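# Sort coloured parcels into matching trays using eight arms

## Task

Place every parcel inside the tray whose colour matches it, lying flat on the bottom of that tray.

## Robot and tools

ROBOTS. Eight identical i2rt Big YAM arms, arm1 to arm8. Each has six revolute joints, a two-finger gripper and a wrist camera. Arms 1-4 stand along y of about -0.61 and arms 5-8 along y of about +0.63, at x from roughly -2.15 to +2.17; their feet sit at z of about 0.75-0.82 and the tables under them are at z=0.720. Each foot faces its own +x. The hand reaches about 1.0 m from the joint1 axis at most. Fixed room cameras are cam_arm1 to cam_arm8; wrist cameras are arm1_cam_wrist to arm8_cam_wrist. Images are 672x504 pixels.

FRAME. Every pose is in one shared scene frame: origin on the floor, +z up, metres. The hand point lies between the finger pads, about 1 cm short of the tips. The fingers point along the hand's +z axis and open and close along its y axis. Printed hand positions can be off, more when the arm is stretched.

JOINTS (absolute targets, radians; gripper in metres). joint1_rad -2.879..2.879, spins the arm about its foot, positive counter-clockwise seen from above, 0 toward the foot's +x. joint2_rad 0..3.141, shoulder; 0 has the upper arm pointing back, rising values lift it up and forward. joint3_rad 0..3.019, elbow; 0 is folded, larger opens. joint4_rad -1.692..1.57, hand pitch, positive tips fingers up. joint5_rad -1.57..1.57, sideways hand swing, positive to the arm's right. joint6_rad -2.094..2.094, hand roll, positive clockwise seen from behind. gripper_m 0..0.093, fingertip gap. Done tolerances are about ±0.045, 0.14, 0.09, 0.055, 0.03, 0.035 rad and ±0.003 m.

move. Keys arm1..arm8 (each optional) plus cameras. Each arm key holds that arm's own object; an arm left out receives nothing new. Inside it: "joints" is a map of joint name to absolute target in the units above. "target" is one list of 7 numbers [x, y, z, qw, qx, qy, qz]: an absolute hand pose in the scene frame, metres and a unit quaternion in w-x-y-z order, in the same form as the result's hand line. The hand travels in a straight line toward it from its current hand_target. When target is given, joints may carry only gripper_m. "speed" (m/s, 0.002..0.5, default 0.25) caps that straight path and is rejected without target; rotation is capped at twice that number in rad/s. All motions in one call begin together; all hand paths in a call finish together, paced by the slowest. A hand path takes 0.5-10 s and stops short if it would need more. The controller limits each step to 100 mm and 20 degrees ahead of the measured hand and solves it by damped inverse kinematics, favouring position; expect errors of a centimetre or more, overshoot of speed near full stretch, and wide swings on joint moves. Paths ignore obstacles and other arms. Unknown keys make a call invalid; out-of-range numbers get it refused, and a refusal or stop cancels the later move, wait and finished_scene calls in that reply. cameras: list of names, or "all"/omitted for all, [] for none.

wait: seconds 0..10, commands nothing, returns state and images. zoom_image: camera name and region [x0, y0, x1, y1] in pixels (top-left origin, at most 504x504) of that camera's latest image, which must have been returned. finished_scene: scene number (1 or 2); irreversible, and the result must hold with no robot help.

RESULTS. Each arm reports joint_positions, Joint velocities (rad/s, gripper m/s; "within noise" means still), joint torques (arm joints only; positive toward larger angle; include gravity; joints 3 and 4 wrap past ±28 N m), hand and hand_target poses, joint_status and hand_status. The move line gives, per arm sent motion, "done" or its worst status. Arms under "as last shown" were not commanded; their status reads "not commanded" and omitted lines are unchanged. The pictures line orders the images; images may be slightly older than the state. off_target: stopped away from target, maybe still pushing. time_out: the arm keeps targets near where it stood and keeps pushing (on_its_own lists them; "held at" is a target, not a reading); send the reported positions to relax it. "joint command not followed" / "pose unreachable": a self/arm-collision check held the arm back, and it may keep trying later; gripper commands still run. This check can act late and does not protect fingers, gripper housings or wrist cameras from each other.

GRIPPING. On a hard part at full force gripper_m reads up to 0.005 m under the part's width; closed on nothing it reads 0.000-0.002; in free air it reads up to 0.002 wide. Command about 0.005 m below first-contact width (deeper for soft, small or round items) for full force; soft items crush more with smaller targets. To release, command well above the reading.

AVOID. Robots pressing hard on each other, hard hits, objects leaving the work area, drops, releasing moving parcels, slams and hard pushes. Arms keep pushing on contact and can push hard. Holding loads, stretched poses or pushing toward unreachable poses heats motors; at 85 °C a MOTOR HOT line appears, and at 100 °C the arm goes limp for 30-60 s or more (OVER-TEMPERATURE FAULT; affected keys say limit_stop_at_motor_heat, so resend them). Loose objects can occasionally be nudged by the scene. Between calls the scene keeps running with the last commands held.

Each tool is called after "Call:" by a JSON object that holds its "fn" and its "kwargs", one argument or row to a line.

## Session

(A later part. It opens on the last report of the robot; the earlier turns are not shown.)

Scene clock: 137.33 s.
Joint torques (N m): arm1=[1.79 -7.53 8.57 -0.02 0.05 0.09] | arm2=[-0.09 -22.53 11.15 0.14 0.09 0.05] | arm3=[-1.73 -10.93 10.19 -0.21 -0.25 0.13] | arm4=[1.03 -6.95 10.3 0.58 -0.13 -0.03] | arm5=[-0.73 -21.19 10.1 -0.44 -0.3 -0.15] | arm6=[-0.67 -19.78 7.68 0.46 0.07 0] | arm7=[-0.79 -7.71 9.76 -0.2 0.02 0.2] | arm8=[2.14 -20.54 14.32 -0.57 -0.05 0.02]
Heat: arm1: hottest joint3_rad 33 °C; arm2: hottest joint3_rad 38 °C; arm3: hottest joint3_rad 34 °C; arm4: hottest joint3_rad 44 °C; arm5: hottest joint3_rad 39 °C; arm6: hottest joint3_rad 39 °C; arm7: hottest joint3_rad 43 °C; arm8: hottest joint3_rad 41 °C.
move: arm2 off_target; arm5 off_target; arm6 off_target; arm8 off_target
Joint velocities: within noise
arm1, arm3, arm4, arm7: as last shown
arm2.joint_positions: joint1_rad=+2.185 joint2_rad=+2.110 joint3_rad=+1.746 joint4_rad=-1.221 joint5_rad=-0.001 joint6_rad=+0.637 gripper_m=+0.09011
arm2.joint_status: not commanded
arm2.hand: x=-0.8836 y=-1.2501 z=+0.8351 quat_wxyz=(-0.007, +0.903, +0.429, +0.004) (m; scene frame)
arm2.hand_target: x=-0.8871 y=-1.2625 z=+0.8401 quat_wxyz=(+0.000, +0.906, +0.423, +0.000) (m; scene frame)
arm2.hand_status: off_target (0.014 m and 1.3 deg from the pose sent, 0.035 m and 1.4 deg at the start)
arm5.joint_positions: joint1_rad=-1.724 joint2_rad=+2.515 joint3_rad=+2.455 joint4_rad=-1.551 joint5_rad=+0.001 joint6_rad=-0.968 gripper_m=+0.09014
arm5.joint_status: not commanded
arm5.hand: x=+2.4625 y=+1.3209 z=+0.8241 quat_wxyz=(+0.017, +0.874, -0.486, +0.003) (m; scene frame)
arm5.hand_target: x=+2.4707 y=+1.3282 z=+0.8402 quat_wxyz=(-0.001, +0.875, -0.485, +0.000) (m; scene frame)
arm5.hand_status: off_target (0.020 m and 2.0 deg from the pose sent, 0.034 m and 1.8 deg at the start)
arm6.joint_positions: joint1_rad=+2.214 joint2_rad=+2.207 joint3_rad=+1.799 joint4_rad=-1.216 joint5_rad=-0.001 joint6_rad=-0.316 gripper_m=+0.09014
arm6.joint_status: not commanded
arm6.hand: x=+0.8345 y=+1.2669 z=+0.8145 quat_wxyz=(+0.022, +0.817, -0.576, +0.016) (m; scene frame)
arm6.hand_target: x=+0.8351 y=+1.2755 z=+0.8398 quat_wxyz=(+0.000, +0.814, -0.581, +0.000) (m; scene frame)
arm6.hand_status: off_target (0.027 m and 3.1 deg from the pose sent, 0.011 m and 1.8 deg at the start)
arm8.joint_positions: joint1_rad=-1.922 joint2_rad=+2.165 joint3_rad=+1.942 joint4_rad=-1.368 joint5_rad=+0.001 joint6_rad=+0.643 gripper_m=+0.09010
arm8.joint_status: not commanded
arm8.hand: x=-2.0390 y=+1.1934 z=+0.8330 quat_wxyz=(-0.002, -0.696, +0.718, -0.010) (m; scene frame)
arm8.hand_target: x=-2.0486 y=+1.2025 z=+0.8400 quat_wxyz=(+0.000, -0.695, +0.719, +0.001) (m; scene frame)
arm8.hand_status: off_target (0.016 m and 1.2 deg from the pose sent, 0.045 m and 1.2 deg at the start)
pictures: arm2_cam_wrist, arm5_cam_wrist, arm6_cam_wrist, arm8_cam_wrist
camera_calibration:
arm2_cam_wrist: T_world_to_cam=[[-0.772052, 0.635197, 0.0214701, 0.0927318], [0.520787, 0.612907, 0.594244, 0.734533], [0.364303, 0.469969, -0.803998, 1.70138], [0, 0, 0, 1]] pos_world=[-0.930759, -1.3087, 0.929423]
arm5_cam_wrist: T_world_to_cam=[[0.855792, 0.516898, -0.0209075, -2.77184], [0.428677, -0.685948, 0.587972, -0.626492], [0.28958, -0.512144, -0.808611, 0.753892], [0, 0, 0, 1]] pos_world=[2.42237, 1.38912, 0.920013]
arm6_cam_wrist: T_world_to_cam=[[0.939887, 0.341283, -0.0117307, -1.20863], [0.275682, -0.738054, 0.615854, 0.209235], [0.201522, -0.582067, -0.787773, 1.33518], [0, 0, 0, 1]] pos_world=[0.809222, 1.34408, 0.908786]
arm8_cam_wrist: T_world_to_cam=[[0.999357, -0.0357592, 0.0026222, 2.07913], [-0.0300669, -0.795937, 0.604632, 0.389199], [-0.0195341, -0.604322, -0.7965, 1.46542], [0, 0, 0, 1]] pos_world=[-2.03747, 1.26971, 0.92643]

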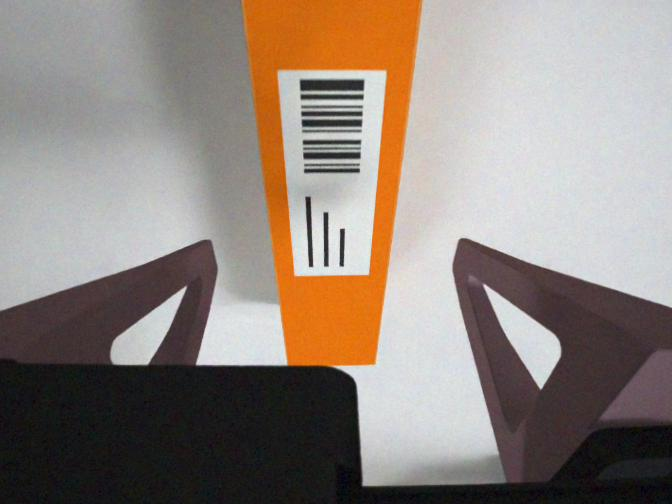

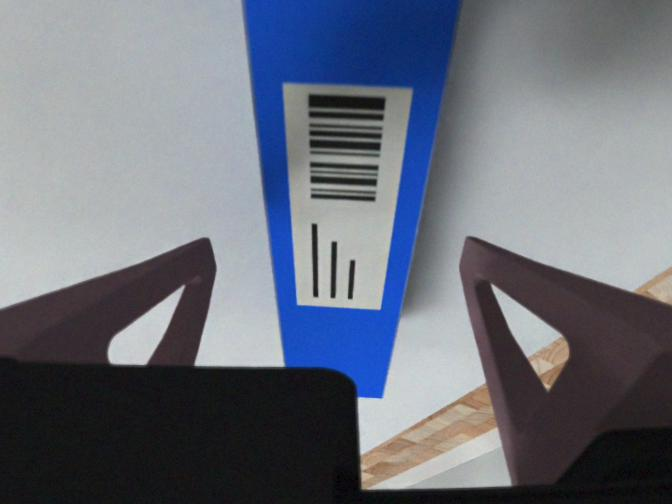

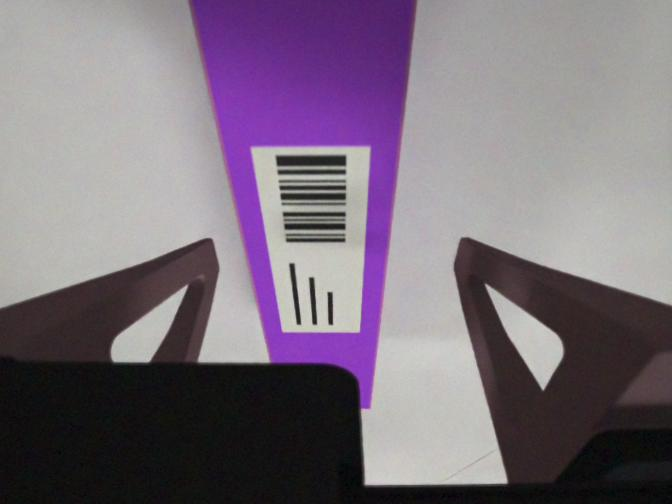

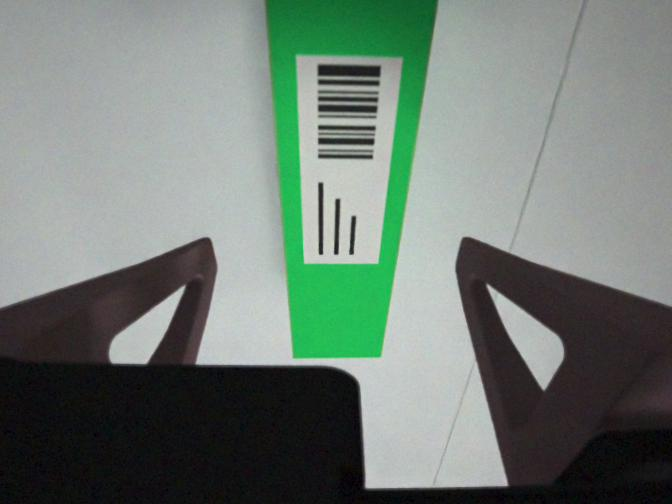

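Call:
{"fn": "move", "kwargs": {
  "arm8": {"target":[-2.049,1.203,0.747,0,0.695,-0.719,0],"speed":0.15},
  "arm5": {"target":[2.472,1.328,0.748,0,0.8746,-0.4848,0],"speed":0.15},
  "arm2": {"target":[-0.887,-1.263,0.747,0,0.9063,0.4226,0],"speed":0.15},
  "arm6": {"target":[0.829,1.274,0.748,0,0.8141,-0.5807,0],"speed":0.15},
  "cameras": []
}}

Call:
{"fn": "move", "kwargs": {
  "arm8": {"joints":{"gripper_m":0.05}},
  "arm5": {"joints":{"gripper_m":0.05}},
  "arm2": {"joints":{"gripper_m":0.05}},
  "arm6": {"joints":{"gripper_m":0.05}},
  "cameras": []
}}

Call:
{"fn": "move", "kwargs": {
  "arm8": {"target":[-2.049,1.203,0.89,0,0.695,-0.719,0],"speed":0.3},
  "arm5": {"target":[2.472,1.328,0.89,0,0.8746,-0.4848,0],"speed":0.3},
  "arm2": {"target":[-0.887,-1.263,0.89,0,0.9063,0.4226,0],"speed":0.3},
  "arm6": {"target":[0.829,1.274,0.89,0,0.8141,-0.5807,0],"speed":0.3},
  "cameras": []
}}

Call:
{"fn": "move", "kwargs": {
  "arm8": {"joints":{"joint2_rad":1.3,"joint3_rad":1.2,"joint4_rad":-1.45}},
  "arm5": {"joints":{"joint2_rad":1.3,"joint3_rad":1.2,"joint4_rad":-1.45}},
  "arm2": {"joints":{"joint2_rad":1.3,"joint3_rad":1.2,"joint4_rad":-1.45}},
  "arm6": {"joints":{"joint2_rad":1.3,"joint3_rad":1.2,"joint4_rad":-1.45}},
  "cameras": ["cam_arm8","cam_arm5","cam_arm2","cam_arm6"]
}}

Scene clock: 170.47 s.
Joint torques (N m): arm1=[2.08 -7.59 8.62 -0.09 0.05 0.08] | arm2=[-0.15 -23.88 7.71 0.9 0.09 0.05] | arm3=[-1.73 -10.81 10.21 -0.21 -0.27 0.13] | arm4=[1.08 -6.89 10.32 0.58 -0.13 -0.03] | arm5=[-1.61 -20.78 7.24 0.7 -0.29 -0.12] | arm6=[0.03 -16.44 7.69 0.55 0.07 0] | arm7=[-0.67 -7.65 9.76 -0.21 0 0.21] | arm8=[2.08 -21.42 9.62 0.17 -0.05 0.02]
Heat: arm1: hottest joint3_rad 33 °C; arm2: hottest joint3_rad 42 °C; arm3: hottest joint3_rad 34 °C; arm4: hottest joint3_rad 45 °C; arm5: hottest joint3_rad 43 °C; arm6: hottest joint2_rad 38 °C; arm7: hottest joint3_rad 43 °C; arm8: hottest joint3_rad 41 °C.
move: arm2 done; arm5 done; arm6 done; arm8 done
Joint velocities: within noise
arm1, arm3, arm4, arm7: as last shown
arm2.joint_positions: joint1_rad=+2.185 joint2_rad=+2.227 joint3_rad=+1.711 joint4_rad=-1.060 joint5_rad=-0.001 joint6_rad=+0.637 gripper_m=+0.09011
arm2.joint_status: not commanded
arm2.hand: x=-0.8841 y=-1.2596 z=+0.7514 quat_wxyz=(-0.003, +0.903, +0.429, +0.002) (m; scene frame)
arm2.hand_target: x=-0.8871 y=-1.2630 z=+0.7471 quat_wxyz=(+0.000, +0.906, +0.423, +0.000) (m; scene frame)
arm2.hand_status: done (0.006 m and 0.9 deg from the pose sent, 0.089 m and 1.3 deg at the start)
arm5.joint_positions: joint1_rad=-1.724 joint2_rad=+2.561 joint3_rad=+2.355 joint4_rad=-1.381 joint5_rad=+0.001 joint6_rad=-0.971 gripper_m=+0.09012
arm5.joint_status: not commanded
arm5.hand: x=+2.4651 y=+1.3267 z=+0.7532 quat_wxyz=(+0.004, +0.874, -0.485, +0.001) (m; scene frame)
arm5.hand_target: x=+2.4719 y=+1.3279 z=+0.7482 quat_wxyz=(+0.000, +0.875, -0.485, +0.000) (m; scene frame)
arm5.hand_status: done (0.009 m and 0.5 deg from the pose sent, 0.077 m and 1.9 deg at the start)
arm6.joint_positions: joint1_rad=+2.214 joint2_rad=+2.270 joint3_rad=+1.724 joint4_rad=-1.038 joint5_rad=-0.001 joint6_rad=-0.307 gripper_m=+0.09014
arm6.joint_status: not commanded
arm6.hand: x=+0.8345 y=+1.2687 z=+0.7493 quat_wxyz=(+0.006, +0.814, -0.580, +0.004) (m; scene frame)
arm6.hand_target: x=+0.8291 y=+1.2739 z=+0.7482 quat_wxyz=(+0.000, +0.814, -0.581, +0.000) (m; scene frame)
arm6.hand_status: done (0.008 m and 0.8 deg from the pose sent, 0.067 m and 3.1 deg at the start)
arm8.joint_positions: joint1_rad=-1.922 joint2_rad=+2.255 joint3_rad=+1.880 joint4_rad=-1.201 joint5_rad=+0.001 joint6_rad=+0.643 gripper_m=+0.09010
arm8.joint_status: not commanded
arm8.hand: x=-2.0449 y=+1.2018 z=+0.7521 quat_wxyz=(+0.000, -0.696, +0.718, -0.003) (m; scene frame)
arm8.hand_target: x=-2.0489 y=+1.2029 z=+0.7471 quat_wxyz=(+0.000, -0.695, +0.719, +0.000) (m; scene frame)
arm8.hand_status: done (0.007 m and 0.4 deg from the pose sent, 0.087 m and 1.2 deg at the start)
pictures: none
No camera images: "cameras" was empty.

Scene clock: 171.07 s.
Joint torques (N m): arm1=[2.14 -7.65 8.64 -0.12 0.08 0.06] | arm2=[-0.15 -23.94 7.71 0.88 0.09 0.05] | arm3=[-1.79 -10.87 10.22 -0.27 -0.26 0.12] | arm4=[1.08 -6.95 10.3 0.59 -0.13 -0.03] | arm5=[-1.49 -21.19 7.2 0.79 -0.26 -0.11] | arm6=[0.03 -16.32 7.64 0.55 0.07 -0.01] | arm7=[-0.73 -7.82 9.74 -0.21 0.01 0.21] | arm8=[2.08 -21.6 9.66 0.21 -0.06 0.03]
Heat: arm1: hottest joint3_rad 33 °C; arm2: hottest joint3_rad 42 °C; arm3: hottest joint3_rad 34 °C; arm4: hottest joint3_rad 45 °C; arm5: hottest joint3_rad 43 °C; arm6: hottest joint2_rad 37 °C; arm7: hottest joint3_rad 43 °C; arm8: hottest joint3_rad 41 °C.
move: arm2 off_target; arm5 off_target; arm6 off_target; arm8 off_target
Joint velocities: within noise
arm1, arm3, arm4, arm7: as last shown
arm2.joint_positions: joint1_rad=+2.185 joint2_rad=+2.227 joint3_rad=+1.711 joint4_rad=-1.060 joint5_rad=-0.001 joint6_rad=+0.637 gripper_m=+0.05856
arm2.joint_status: gripper_m off_target (ended at +0.05859, target +0.05000)
arm2.hand: x=-0.8841 y=-1.2596 z=+0.7514 quat_wxyz=(-0.003, +0.903, +0.429, +0.002) (m; scene frame)
arm2.hand_target: x=-0.8871 y=-1.2630 z=+0.7471 quat_wxyz=(+0.000, +0.906, +0.423, +0.000) (m; scene frame)
arm2.hand_status: not commanded
arm5.joint_positions: joint1_rad=-1.724 joint2_rad=+2.561 joint3_rad=+2.355 joint4_rad=-1.381 joint5_rad=+0.000 joint6_rad=-0.971 gripper_m=+0.05849
arm5.joint_status: gripper_m off_target (ended at +0.05852, target +0.05000)
arm5.hand: x=+2.4649 y=+1.3267 z=+0.7529 quat_wxyz=(+0.005, +0.874, -0.485, +0.001) (m; scene frame)
arm5.hand_target: x=+2.4718 y=+1.3279 z=+0.7482 quat_wxyz=(+0.000, +0.875, -0.485, +0.000) (m; scene frame)
arm5.hand_status: not commanded
arm6.joint_positions: joint1_rad=+2.214 joint2_rad=+2.270 joint3_rad=+1.724 joint4_rad=-1.038 joint5_rad=-0.001 joint6_rad=-0.306 gripper_m=+0.05938
arm6.joint_status: gripper_m off_target (ended at +0.05941, target +0.05000)
arm6.hand: x=+0.8345 y=+1.2687 z=+0.7493 quat_wxyz=(+0.006, +0.814, -0.581, +0.004) (m; scene frame)
arm6.hand_target: x=+0.8291 y=+1.2739 z=+0.7482 quat_wxyz=(+0.000, +0.814, -0.581, +0.000) (m; scene frame)
arm6.hand_status: not commanded
arm8.joint_positions: joint1_rad=-1.922 joint2_rad=+2.255 joint3_rad=+1.880 joint4_rad=-1.201 joint5_rad=+0.001 joint6_rad=+0.644 gripper_m=+0.05984
arm8.joint_status: gripper_m off_target (ended at +0.05987, target +0.05000)
arm8.hand: x=-2.0449 y=+1.2018 z=+0.7521 quat_wxyz=(+0.000, -0.696, +0.718, -0.003) (m; scene frame)
arm8.hand_target: x=-2.0489 y=+1.2029 z=+0.7471 quat_wxyz=(+0.000, -0.695, +0.719, +0.000) (m; scene frame)
arm8.hand_status: not commanded
pictures: none
No camera images: "cameras" was empty.

Scene clock: 172.83 s.
Joint torques (N m): arm1=[1.85 -7.53 8.42 -0.03 0.07 0.08] | arm2=[-0.15 -22.42 10.88 0.14 0.09 0.05] | arm3=[-1.73 -10.87 10.21 -0.21 -0.26 0.12] | arm4=[1.08 -6.95 10.32 0.59 -0.13 -0.03] | arm5=[-1.85 -21.83 10.17 -0.24 -0.19 -0.13] | arm6=[0.09 -17.03 11.67 -0.27 0.06 -0.01] | arm7=[-0.85 -7.88 9.84 -0.21 0.01 0.21] | arm8=[2.37 -20.89 14.37 -0.54 -0.05 0.04]
Heat: arm1: hottest joint3_rad 33 °C; arm2: hottest joint3_rad 42 °C; arm3: hottest joint3_rad 34 °C; arm4: hottest joint3_rad 45 °C; arm5: hottest joint3_rad 43 °C; arm6: hottest joint2_rad 37 °C; arm7: hottest joint3_rad 43 °C; arm8: hottest joint3_rad 41 °C.
move: arm2 done; arm5 off_target; arm6 off_target; arm8 off_target
Joint velocities: within noise
arm1, arm3, arm4, arm7: as last shown
arm2.joint_positions: joint1_rad=+2.185 joint2_rad=+2.070 joint3_rad=+1.823 joint4_rad=-1.330 joint5_rad=-0.001 joint6_rad=+0.637 gripper_m=+0.05856
arm2.joint_status: not commanded
arm2.hand: x=-0.8838 y=-1.2537 z=+0.8874 quat_wxyz=(-0.003, +0.903, +0.429, +0.002) (m; scene frame)
arm2.hand_target: x=-0.8871 y=-1.2627 z=+0.8901 quat_wxyz=(+0.000, +0.906, +0.423, +0.000) (m; scene frame)
arm2.hand_status: done (0.010 m and 1.0 deg from the pose sent, 0.139 m and 0.9 deg at the start)
arm5.joint_positions: joint1_rad=-1.724 joint2_rad=+2.519 joint3_rad=+2.587 joint4_rad=-1.674 joint5_rad=-0.001 joint6_rad=-0.971 gripper_m=+0.05849
arm5.joint_status: not commanded
arm5.hand: x=+2.4627 y=+1.3223 z=+0.8717 quat_wxyz=(+0.014, +0.874, -0.485, +0.001) (m; scene frame)
arm5.hand_target: x=+2.4715 y=+1.3270 z=+0.8898 quat_wxyz=(-0.005, +0.875, -0.485, +0.000) (m; scene frame)
arm5.hand_status: off_target (0.021 m and 1.7 deg from the pose sent, 0.137 m and 0.5 deg at the start; pose on its path clipped on 5 of 53 steps; a joint's target at an end of its range on 27 of 53 steps)
arm6.joint_positions: joint1_rad=+2.214 joint2_rad=+2.127 joint3_rad=+1.803 joint4_rad=-1.295 joint5_rad=-0.001 joint6_rad=-0.306 gripper_m=+0.05938
arm6.joint_status: not commanded
arm6.hand: x=+0.8348 y=+1.2576 z=+0.8663 quat_wxyz=(+0.020, +0.814, -0.581, +0.014) (m; scene frame)
arm6.hand_target: x=+0.8291 y=+1.2728 z=+0.8903 quat_wxyz=(+0.000, +0.814, -0.581, +0.000) (m; scene frame)
arm6.hand_status: off_target (0.029 m and 2.8 deg from the pose sent, 0.141 m and 0.8 deg at the start; pose on its path clipped on 6 of 53 steps)
arm8.joint_positions: joint1_rad=-1.922 joint2_rad=+2.148 joint3_rad=+2.038 joint4_rad=-1.485 joint5_rad=+0.001 joint6_rad=+0.644 gripper_m=+0.05984
arm8.joint_status: not commanded
arm8.hand: x=-2.0398 y=+1.1947 z=+0.8802 quat_wxyz=(-0.002, -0.696, +0.718, -0.012) (m; scene frame)
arm8.hand_target: x=-2.0486 y=+1.2025 z=+0.8900 quat_wxyz=(+0.000, -0.695, +0.719, +0.000) (m; scene frame)
arm8.hand_status: off_target (0.016 m and 1.4 deg from the pose sent, 0.138 m and 0.4 deg at the start; pose on its path clipped on 4 of 53 steps)
pictures: none
No camera images: "cameras" was empty.

Scene clock: 174.77 s.
Joint torques (N m): arm1=[1.79 -7.65 8.61 -0.12 0.08 0.05] | arm2=[-0.15 -10.81 8.4 0.39 0.09 0.04] | arm3=[-1.79 -10.93 10.22 -0.23 -0.26 0.12] | arm4=[1.08 -6.95 10.32 0.58 -0.13 -0.03] | arm5=[-1.03 -8.18 7.47 0.7 -0.23 -0.14] | arm6=[0.03 -8.23 8.66 -0.01 0.05 -0.01] | arm7=[-0.97 -8 9.78 -0.16 0.01 0.2] | arm8=[2.2 -9.17 9.77 0.05 -0.05 0.01]
Heat: arm1: hottest joint3_rad 33 °C; arm2: hottest joint3_rad 42 °C; arm3: hottest joint3_rad 34 °C; arm4: hottest joint3_rad 45 °C; arm5: hottest joint3_rad 42 °C; arm6: hottest joint2_rad 37 °C; arm7: hottest joint3_rad 43 °C; arm8: hottest joint3_rad 41 °C.
move: arm2 done; arm5 done; arm6 done; arm8 done
Joint velocities: within noise
arm1, arm3, arm4, arm7: as last shown
arm2.joint_positions: joint1_rad=+2.185 joint2_rad=+1.298 joint3_rad=+1.200 joint4_rad=-1.446 joint5_rad=-0.001 joint6_rad=+0.637 gripper_m=+0.05856
arm2.joint_status: all done
arm2.hand: x=-0.8717 y=-0.9947 z=+1.0275 quat_wxyz=(+0.012, +0.903, +0.429, -0.006) (m; scene frame)
arm2.hand_target: x=-0.8733 y=-0.9938 z=+1.0266 quat_wxyz=(+0.009, +0.906, +0.423, -0.005) (m; scene frame)
arm2.hand_status: not commanded
arm5.joint_positions: joint1_rad=-1.724 joint2_rad=+1.313 joint3_rad=+1.190 joint4_rad=-1.461 joint5_rad=-0.001 joint6_rad=-0.972 gripper_m=+0.05849
arm5.joint_status: all done
arm5.hand: x=+2.3115 y=+0.9783 z=+1.0142 quat_wxyz=(+0.003, +0.875, -0.485, +0.000) (m; scene frame)
arm5.hand_target: x=+2.3161 y=+0.9811 z=+1.0228 quat_wxyz=(-0.014, +0.875, -0.485, -0.001) (m; scene frame)
arm5.hand_status: not commanded
arm6.joint_positions: joint1_rad=+2.214 joint2_rad=+1.318 joint3_rad=+1.195 joint4_rad=-1.445 joint5_rad=-0.001 joint6_rad=-0.306 gripper_m=+0.05938
arm6.joint_status: all done
arm6.hand: x=+0.8413 y=+1.0010 z=+1.0386 quat_wxyz=(-0.001, +0.814, -0.581, -0.002) (m; scene frame)
arm6.hand_target: x=+0.8384 y=+0.9993 z=+1.0467 quat_wxyz=(-0.008, +0.814, -0.581, -0.006) (m; scene frame)
arm6.hand_status: not commanded
arm8.joint_positions: joint1_rad=-1.922 joint2_rad=+1.300 joint3_rad=+1.201 joint4_rad=-1.455 joint5_rad=+0.001 joint6_rad=+0.644 gripper_m=+0.05984
arm8.joint_status: all done
arm8.hand: x=-1.8735 y=+0.9584 z=+0.9870 quat_wxyz=(+0.001, -0.696, +0.718, +0.008) (m; scene frame)
arm8.hand_target: x=-1.8754 y=+0.9585 z=+0.9868 quat_wxyz=(+0.001, -0.695, +0.719, +0.010) (m; scene frame)
arm8.hand_status: not commanded
pictures: cam_arm2, cam_arm5, cam_arm6, cam_arm8

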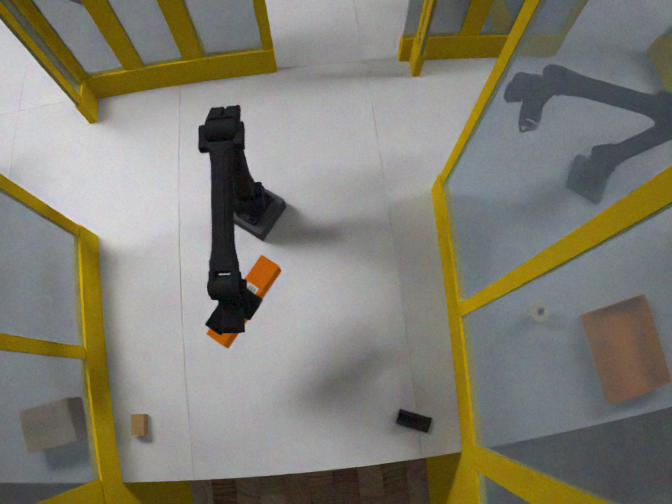

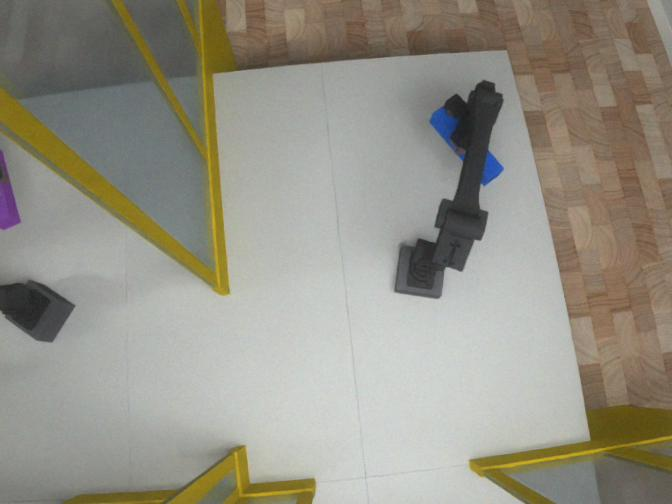

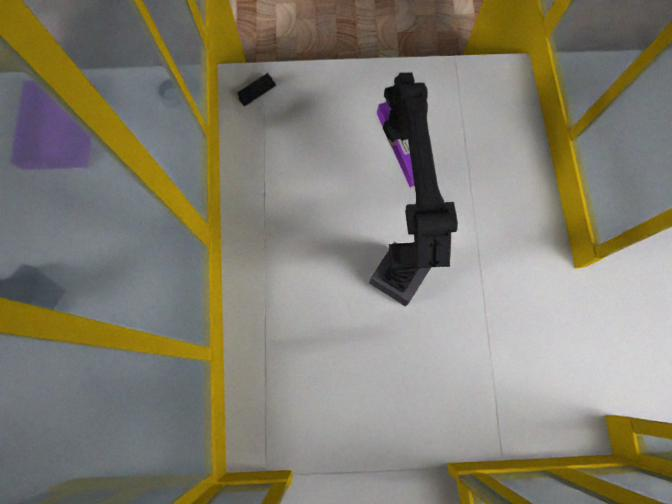

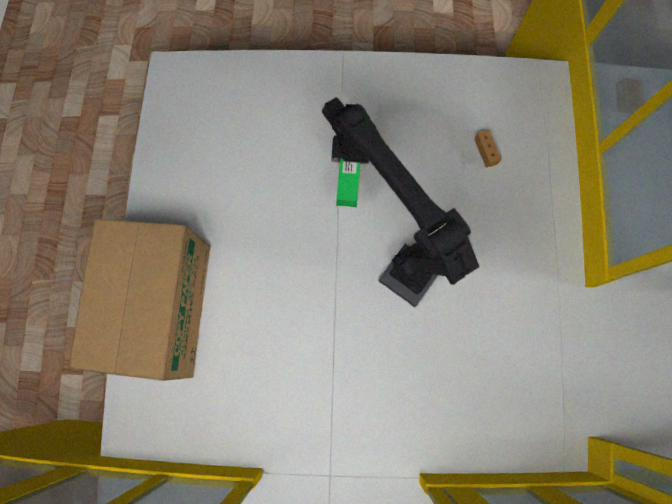

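Call:
{"fn": "move", "kwargs": {
  "arm8": {"joints":{"joint1_rad":0.368,"joint6_rad":0}},
  "arm5": {"joints":{"joint1_rad":1.51,"joint6_rad":0}},
  "arm2": {"joints":{"joint1_rad":-2.073,"joint6_rad":0.41}},
  "arm6": {"joints":{"joint1_rad":-1.217,"joint6_rad":0}},
  "cameras": []
}}

Call:
{"fn": "move", "kwargs": {
  "arm8": {"target":[-1.822,-0.01,0.86,0,0.786,0.618,0],"speed":0.35},
  "arm5": {"target":[1.947,-0.01,0.86,0,0.8114,0.5845,0],"speed":0.35},
  "arm2": {"target":[-0.191,-0.336,0.86,0,0,1,0],"speed":0.35},
  "arm6": {"target":[0.677,-0.01,0.86,0,0.7938,0.6082,0],"speed":0.35},
  "cameras": ["cam_arm1","cam_arm4","cam_arm3"]
}}

Scene clock: 197.23 s.
Joint torques (N m): arm1=[2.02 -7.36 8.62 -0.14 0.06 0.07] | arm2=[0.67 -10.75 8.42 0.4 -0.04 -0.19] | arm3=[-1.85 -10.87 10.19 -0.24 -0.26 0.13] | arm4=[1.03 -6.89 10.3 0.58 -0.13 -0.03] | arm5=[-1.49 -8 7.46 0.55 -0.04 0.03] | arm6=[0.03 -8.18 8.65 0.01 -0.02 -0.02] | arm7=[-0.73 -7.71 9.8 -0.21 0 0.2] | arm8=[1.61 -8.82 9.81 0.1 0 -0.1]
Heat: arm1: hottest joint3_rad 34 °C; arm2: hottest joint3_rad 40 °C; arm3: hottest joint3_rad 34 °C; arm4: hottest joint3_rad 46 °C; arm5: hottest joint3_rad 39 °C; arm6: hottest joint3_rad 37 °C; arm7: hottest joint3_rad 44 °C; arm8: hottest joint3_rad 40 °C.
move: arm2 done; arm5 done; arm6 done; arm8 done
Joint velocities: within noise
arm1, arm3, arm4, arm7: as last shown
arm2.joint_positions: joint1_rad=-2.078 joint2_rad=+1.298 joint3_rad=+1.200 joint4_rad=-1.446 joint5_rad=+0.001 joint6_rad=+0.423 gripper_m=+0.05857
arm2.joint_status: all done
arm2.hand: x=-0.5116 y=-0.4781 z=+1.0279 quat_wxyz=(-0.013, -0.011, -1.000, -0.006) (m; scene frame)
arm2.hand_target: x=-0.5132 y=-0.4763 z=+1.0271 quat_wxyz=(-0.009, -0.001, -1.000, -0.005) (m; scene frame)
arm2.hand_status: not commanded
arm5.joint_positions: joint1_rad=+1.515 joint2_rad=+1.313 joint3_rad=+1.190 joint4_rad=-1.458 joint5_rad=-0.002 joint6_rad=-0.010 gripper_m=+0.05861
arm5.joint_status: all done
arm5.hand: x=+2.0494 y=+0.2936 z=+1.0090 quat_wxyz=(-0.004, +0.807, +0.591, +0.008) (m; scene frame)
arm5.hand_target: x=+2.0461 y=+0.2907 z=+1.0175 quat_wxyz=(+0.005, +0.811, +0.585, -0.005) (m; scene frame)
arm5.hand_status: not commanded
arm6.joint_positions: joint1_rad=-1.225 joint2_rad=+1.318 joint3_rad=+1.195 joint4_rad=-1.445 joint5_rad=+0.001 joint6_rad=-0.007 gripper_m=+0.05942
arm6.joint_status: all done
arm6.hand: x=+0.7495 y=+0.2694 z=+1.0386 quat_wxyz=(+0.000, -0.795, -0.607, +0.002) (m; scene frame)
arm6.hand_target: x=+0.7532 y=+0.2700 z=+1.0467 quat_wxyz=(-0.006, -0.794, -0.608, +0.008) (m; scene frame)
arm6.hand_status: not commanded
arm8.joint_positions: joint1_rad=+0.373 joint2_rad=+1.300 joint3_rad=+1.201 joint4_rad=-1.455 joint5_rad=-0.002 joint6_rad=+0.006 gripper_m=+0.05991
arm8.joint_status: all done
arm8.hand: x=-1.7468 y=+0.2955 z=+0.9876 quat_wxyz=(-0.006, -0.786, -0.618, +0.006) (m; scene frame)
arm8.hand_target: x=-1.7490 y=+0.2949 z=+0.9875 quat_wxyz=(-0.007, -0.786, -0.618, +0.009) (m; scene frame)
arm8.hand_status: not commanded
pictures: none
No camera images: "cameras" was empty.

Scene clock: 199.57 s.
Joint torques (N m): arm1=[2.2 -7.59 8.62 -0.09 0.07 0.08] | arm2=[0.67 -26.05 12.08 0.14 0.03 -0.19] | arm3=[-1.85 -10.87 10.22 -0.21 -0.26 0.13] | arm4=[1.03 -6.95 10.32 0.58 -0.13 -0.03] | arm5=[-1.2 -19.55 9.99 -0.06 -0.01 0.04] | arm6=[0.03 -15.97 12.11 -0.23 -0.01 -0.04] | arm7=[-0.79 -7.82 9.8 -0.23 0.02 0.21] | arm8=[1.55 -20.95 14.65 -0.59 -0.01 -0.07]
Heat: arm1: hottest joint3_rad 34 °C; arm2: hottest joint3_rad 40 °C; arm3: hottest joint3_rad 34 °C; arm4: hottest joint3_rad 46 °C; arm5: hottest joint3_rad 40 °C; arm6: hottest joint3_rad 37 °C; arm7: hottest joint3_rad 44 °C; arm8: hottest joint3_rad 40 °C.
move: arm2 off_target; arm5 off_target; arm6 off_target; arm8 off_target
Joint velocities: within noise
arm1.joint_positions: joint1_rad=+1.483 joint2_rad=+1.291 joint3_rad=+1.202 joint4_rad=-1.438 joint5_rad=+0.001 joint6_rad=-0.007 gripper_m=+0.09014
arm1.joint_status: not commanded
arm1.hand: x=-1.9688 y=-0.2782 z=+0.9968 quat_wxyz=(-0.018, +0.508, -0.861, -0.005) (m; scene frame)
arm1.hand_target: x=-1.9735 y=-0.2785 z=+0.9927 quat_wxyz=(-0.008, +0.510, -0.860, +0.000) (m; scene frame)
arm1.hand_status: not commanded
arm2.joint_positions: joint1_rad=-2.078 joint2_rad=+2.353 joint3_rad=+2.230 joint4_rad=-1.465 joint5_rad=+0.001 joint6_rad=+0.423 gripper_m=+0.05857
arm2.joint_status: not commanded
arm2.hand: x=-0.1990 y=-0.3449 z=+0.8556 quat_wxyz=(+0.008, -0.010, -1.000, +0.004) (m; scene frame)
arm2.hand_target: x=-0.1915 y=-0.3362 z=+0.8602 quat_wxyz=(-0.001, +0.000, -1.000, +0.000) (m; scene frame)
arm2.hand_status: off_target (0.013 m and 1.6 deg from the pose sent, 0.389 m and 2.0 deg at the start)
arm3.joint_positions: joint1_rad=+0.219 joint2_rad=+1.299 joint3_rad=+1.188 joint4_rad=-1.438 joint5_rad=+0.004 joint6_rad=-0.016 gripper_m=+0.09006
arm3.joint_status: not commanded
arm3.hand: x=+0.0921 y=-0.4708 z=+0.9761 quat_wxyz=(-0.008, +0.982, -0.187, -0.008) (m; scene frame)
arm3.hand_target: x=+0.0932 y=-0.4666 z=+0.9802 quat_wxyz=(-0.005, +0.980, -0.201, -0.008) (m; scene frame)
arm3.hand_status: not commanded
arm4.joint_positions: joint1_rad=+0.204 joint2_rad=+1.288 joint3_rad=+1.199 joint4_rad=-1.457 joint5_rad=+0.002 joint6_rad=+0.008 gripper_m=+0.09012
arm4.joint_status: not commanded
arm4.hand: x=+1.8393 y=-0.2729 z=+0.9820 quat_wxyz=(-0.003, +0.543, -0.840, -0.005) (m; scene frame)
arm4.hand_target: x=+1.8366 y=-0.2681 z=+0.9782 quat_wxyz=(-0.001, +0.551, -0.834, -0.005) (m; scene frame)
arm4.hand_status: not commanded
arm5.joint_positions: joint1_rad=+1.515 joint2_rad=+2.242 joint3_rad=+2.016 joint4_rad=-1.380 joint5_rad=-0.001 joint6_rad=-0.008 gripper_m=+0.05861
arm5.joint_status: not commanded
arm5.hand: x=+1.9543 y=+0.0032 z=+0.8394 quat_wxyz=(-0.011, +0.807, +0.590, +0.018) (m; scene frame)
arm5.hand_target: x=+1.9474 y=-0.0091 z=+0.8602 quat_wxyz=(+0.000, +0.811, +0.585, +0.000) (m; scene frame)
arm5.hand_status: off_target (0.026 m and 2.5 deg from the pose sent, 0.353 m and 1.4 deg at the start)
arm6.joint_positions: joint1_rad=-1.225 joint2_rad=+2.174 joint3_rad=+1.832 joint4_rad=-1.262 joint5_rad=+0.001 joint6_rad=-0.007 gripper_m=+0.05942
arm6.joint_status: not commanded
arm6.hand: x=+0.6766 y=+0.0080 z=+0.8470 quat_wxyz=(+0.011, -0.794, -0.607, -0.013) (m; scene frame)
arm6.hand_target: x=+0.6773 y=-0.0091 z=+0.8602 quat_wxyz=(+0.000, -0.794, -0.608, +0.000) (m; scene frame)
arm6.hand_status: off_target (0.022 m and 1.9 deg from the pose sent, 0.340 m and 0.3 deg at the start)
arm7.joint_positions: joint1_rad=-1.128 joint2_rad=+1.292 joint3_rad=+1.205 joint4_rad=-1.439 joint5_rad=-0.002 joint6_rad=-0.009 gripper_m=+0.09010
arm7.joint_status: not commanded
arm7.hand: x=-0.4969 y=+0.2471 z=+1.0329 quat_wxyz=(-0.014, -0.770, -0.638, +0.016) (m; scene frame)
arm7.hand_target: x=-0.4987 y=+0.2507 z=+1.0280 quat_wxyz=(-0.006, -0.775, -0.632, +0.008) (m; scene frame)
arm7.hand_status: not commanded
arm8.joint_positions: joint1_rad=+0.373 joint2_rad=+2.201 joint3_rad=+2.050 joint4_rad=-1.445 joint5_rad=-0.002 joint6_rad=+0.006 gripper_m=+0.05991
arm8.joint_status: not commanded
arm8.hand: x=-1.8165 y=+0.0025 z=+0.8508 quat_wxyz=(+0.007, -0.786, -0.618, -0.011) (m; scene frame)
arm8.hand_target: x=-1.8218 y=-0.0093 z=+0.8602 quat_wxyz=(+0.000, -0.786, -0.618, +0.001) (m; scene frame)
arm8.hand_status: off_target (0.016 m and 1.5 deg from the pose sent, 0.340 m and 1.0 deg at the start)
pictures: cam_arm1, cam_arm3, cam_arm4

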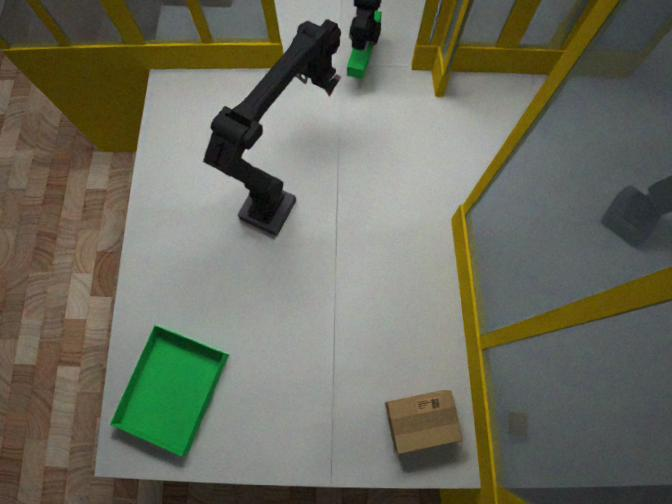

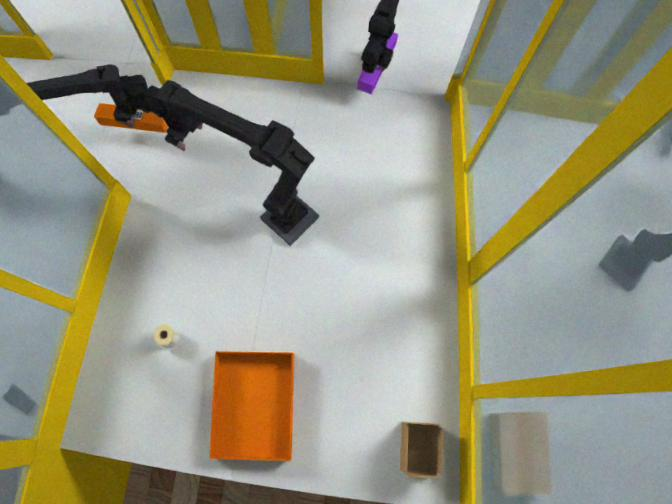

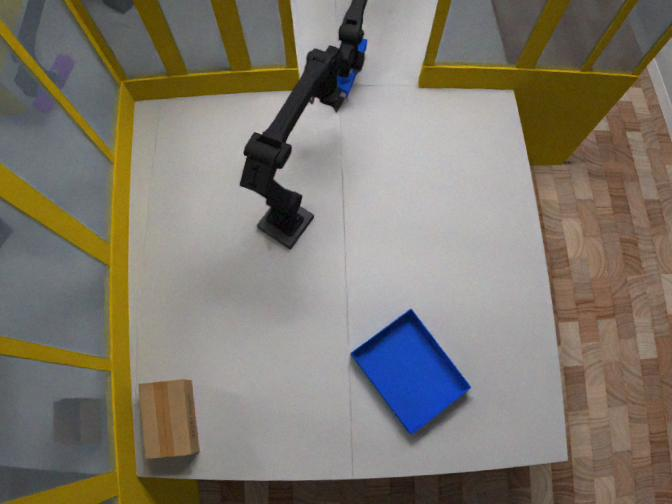

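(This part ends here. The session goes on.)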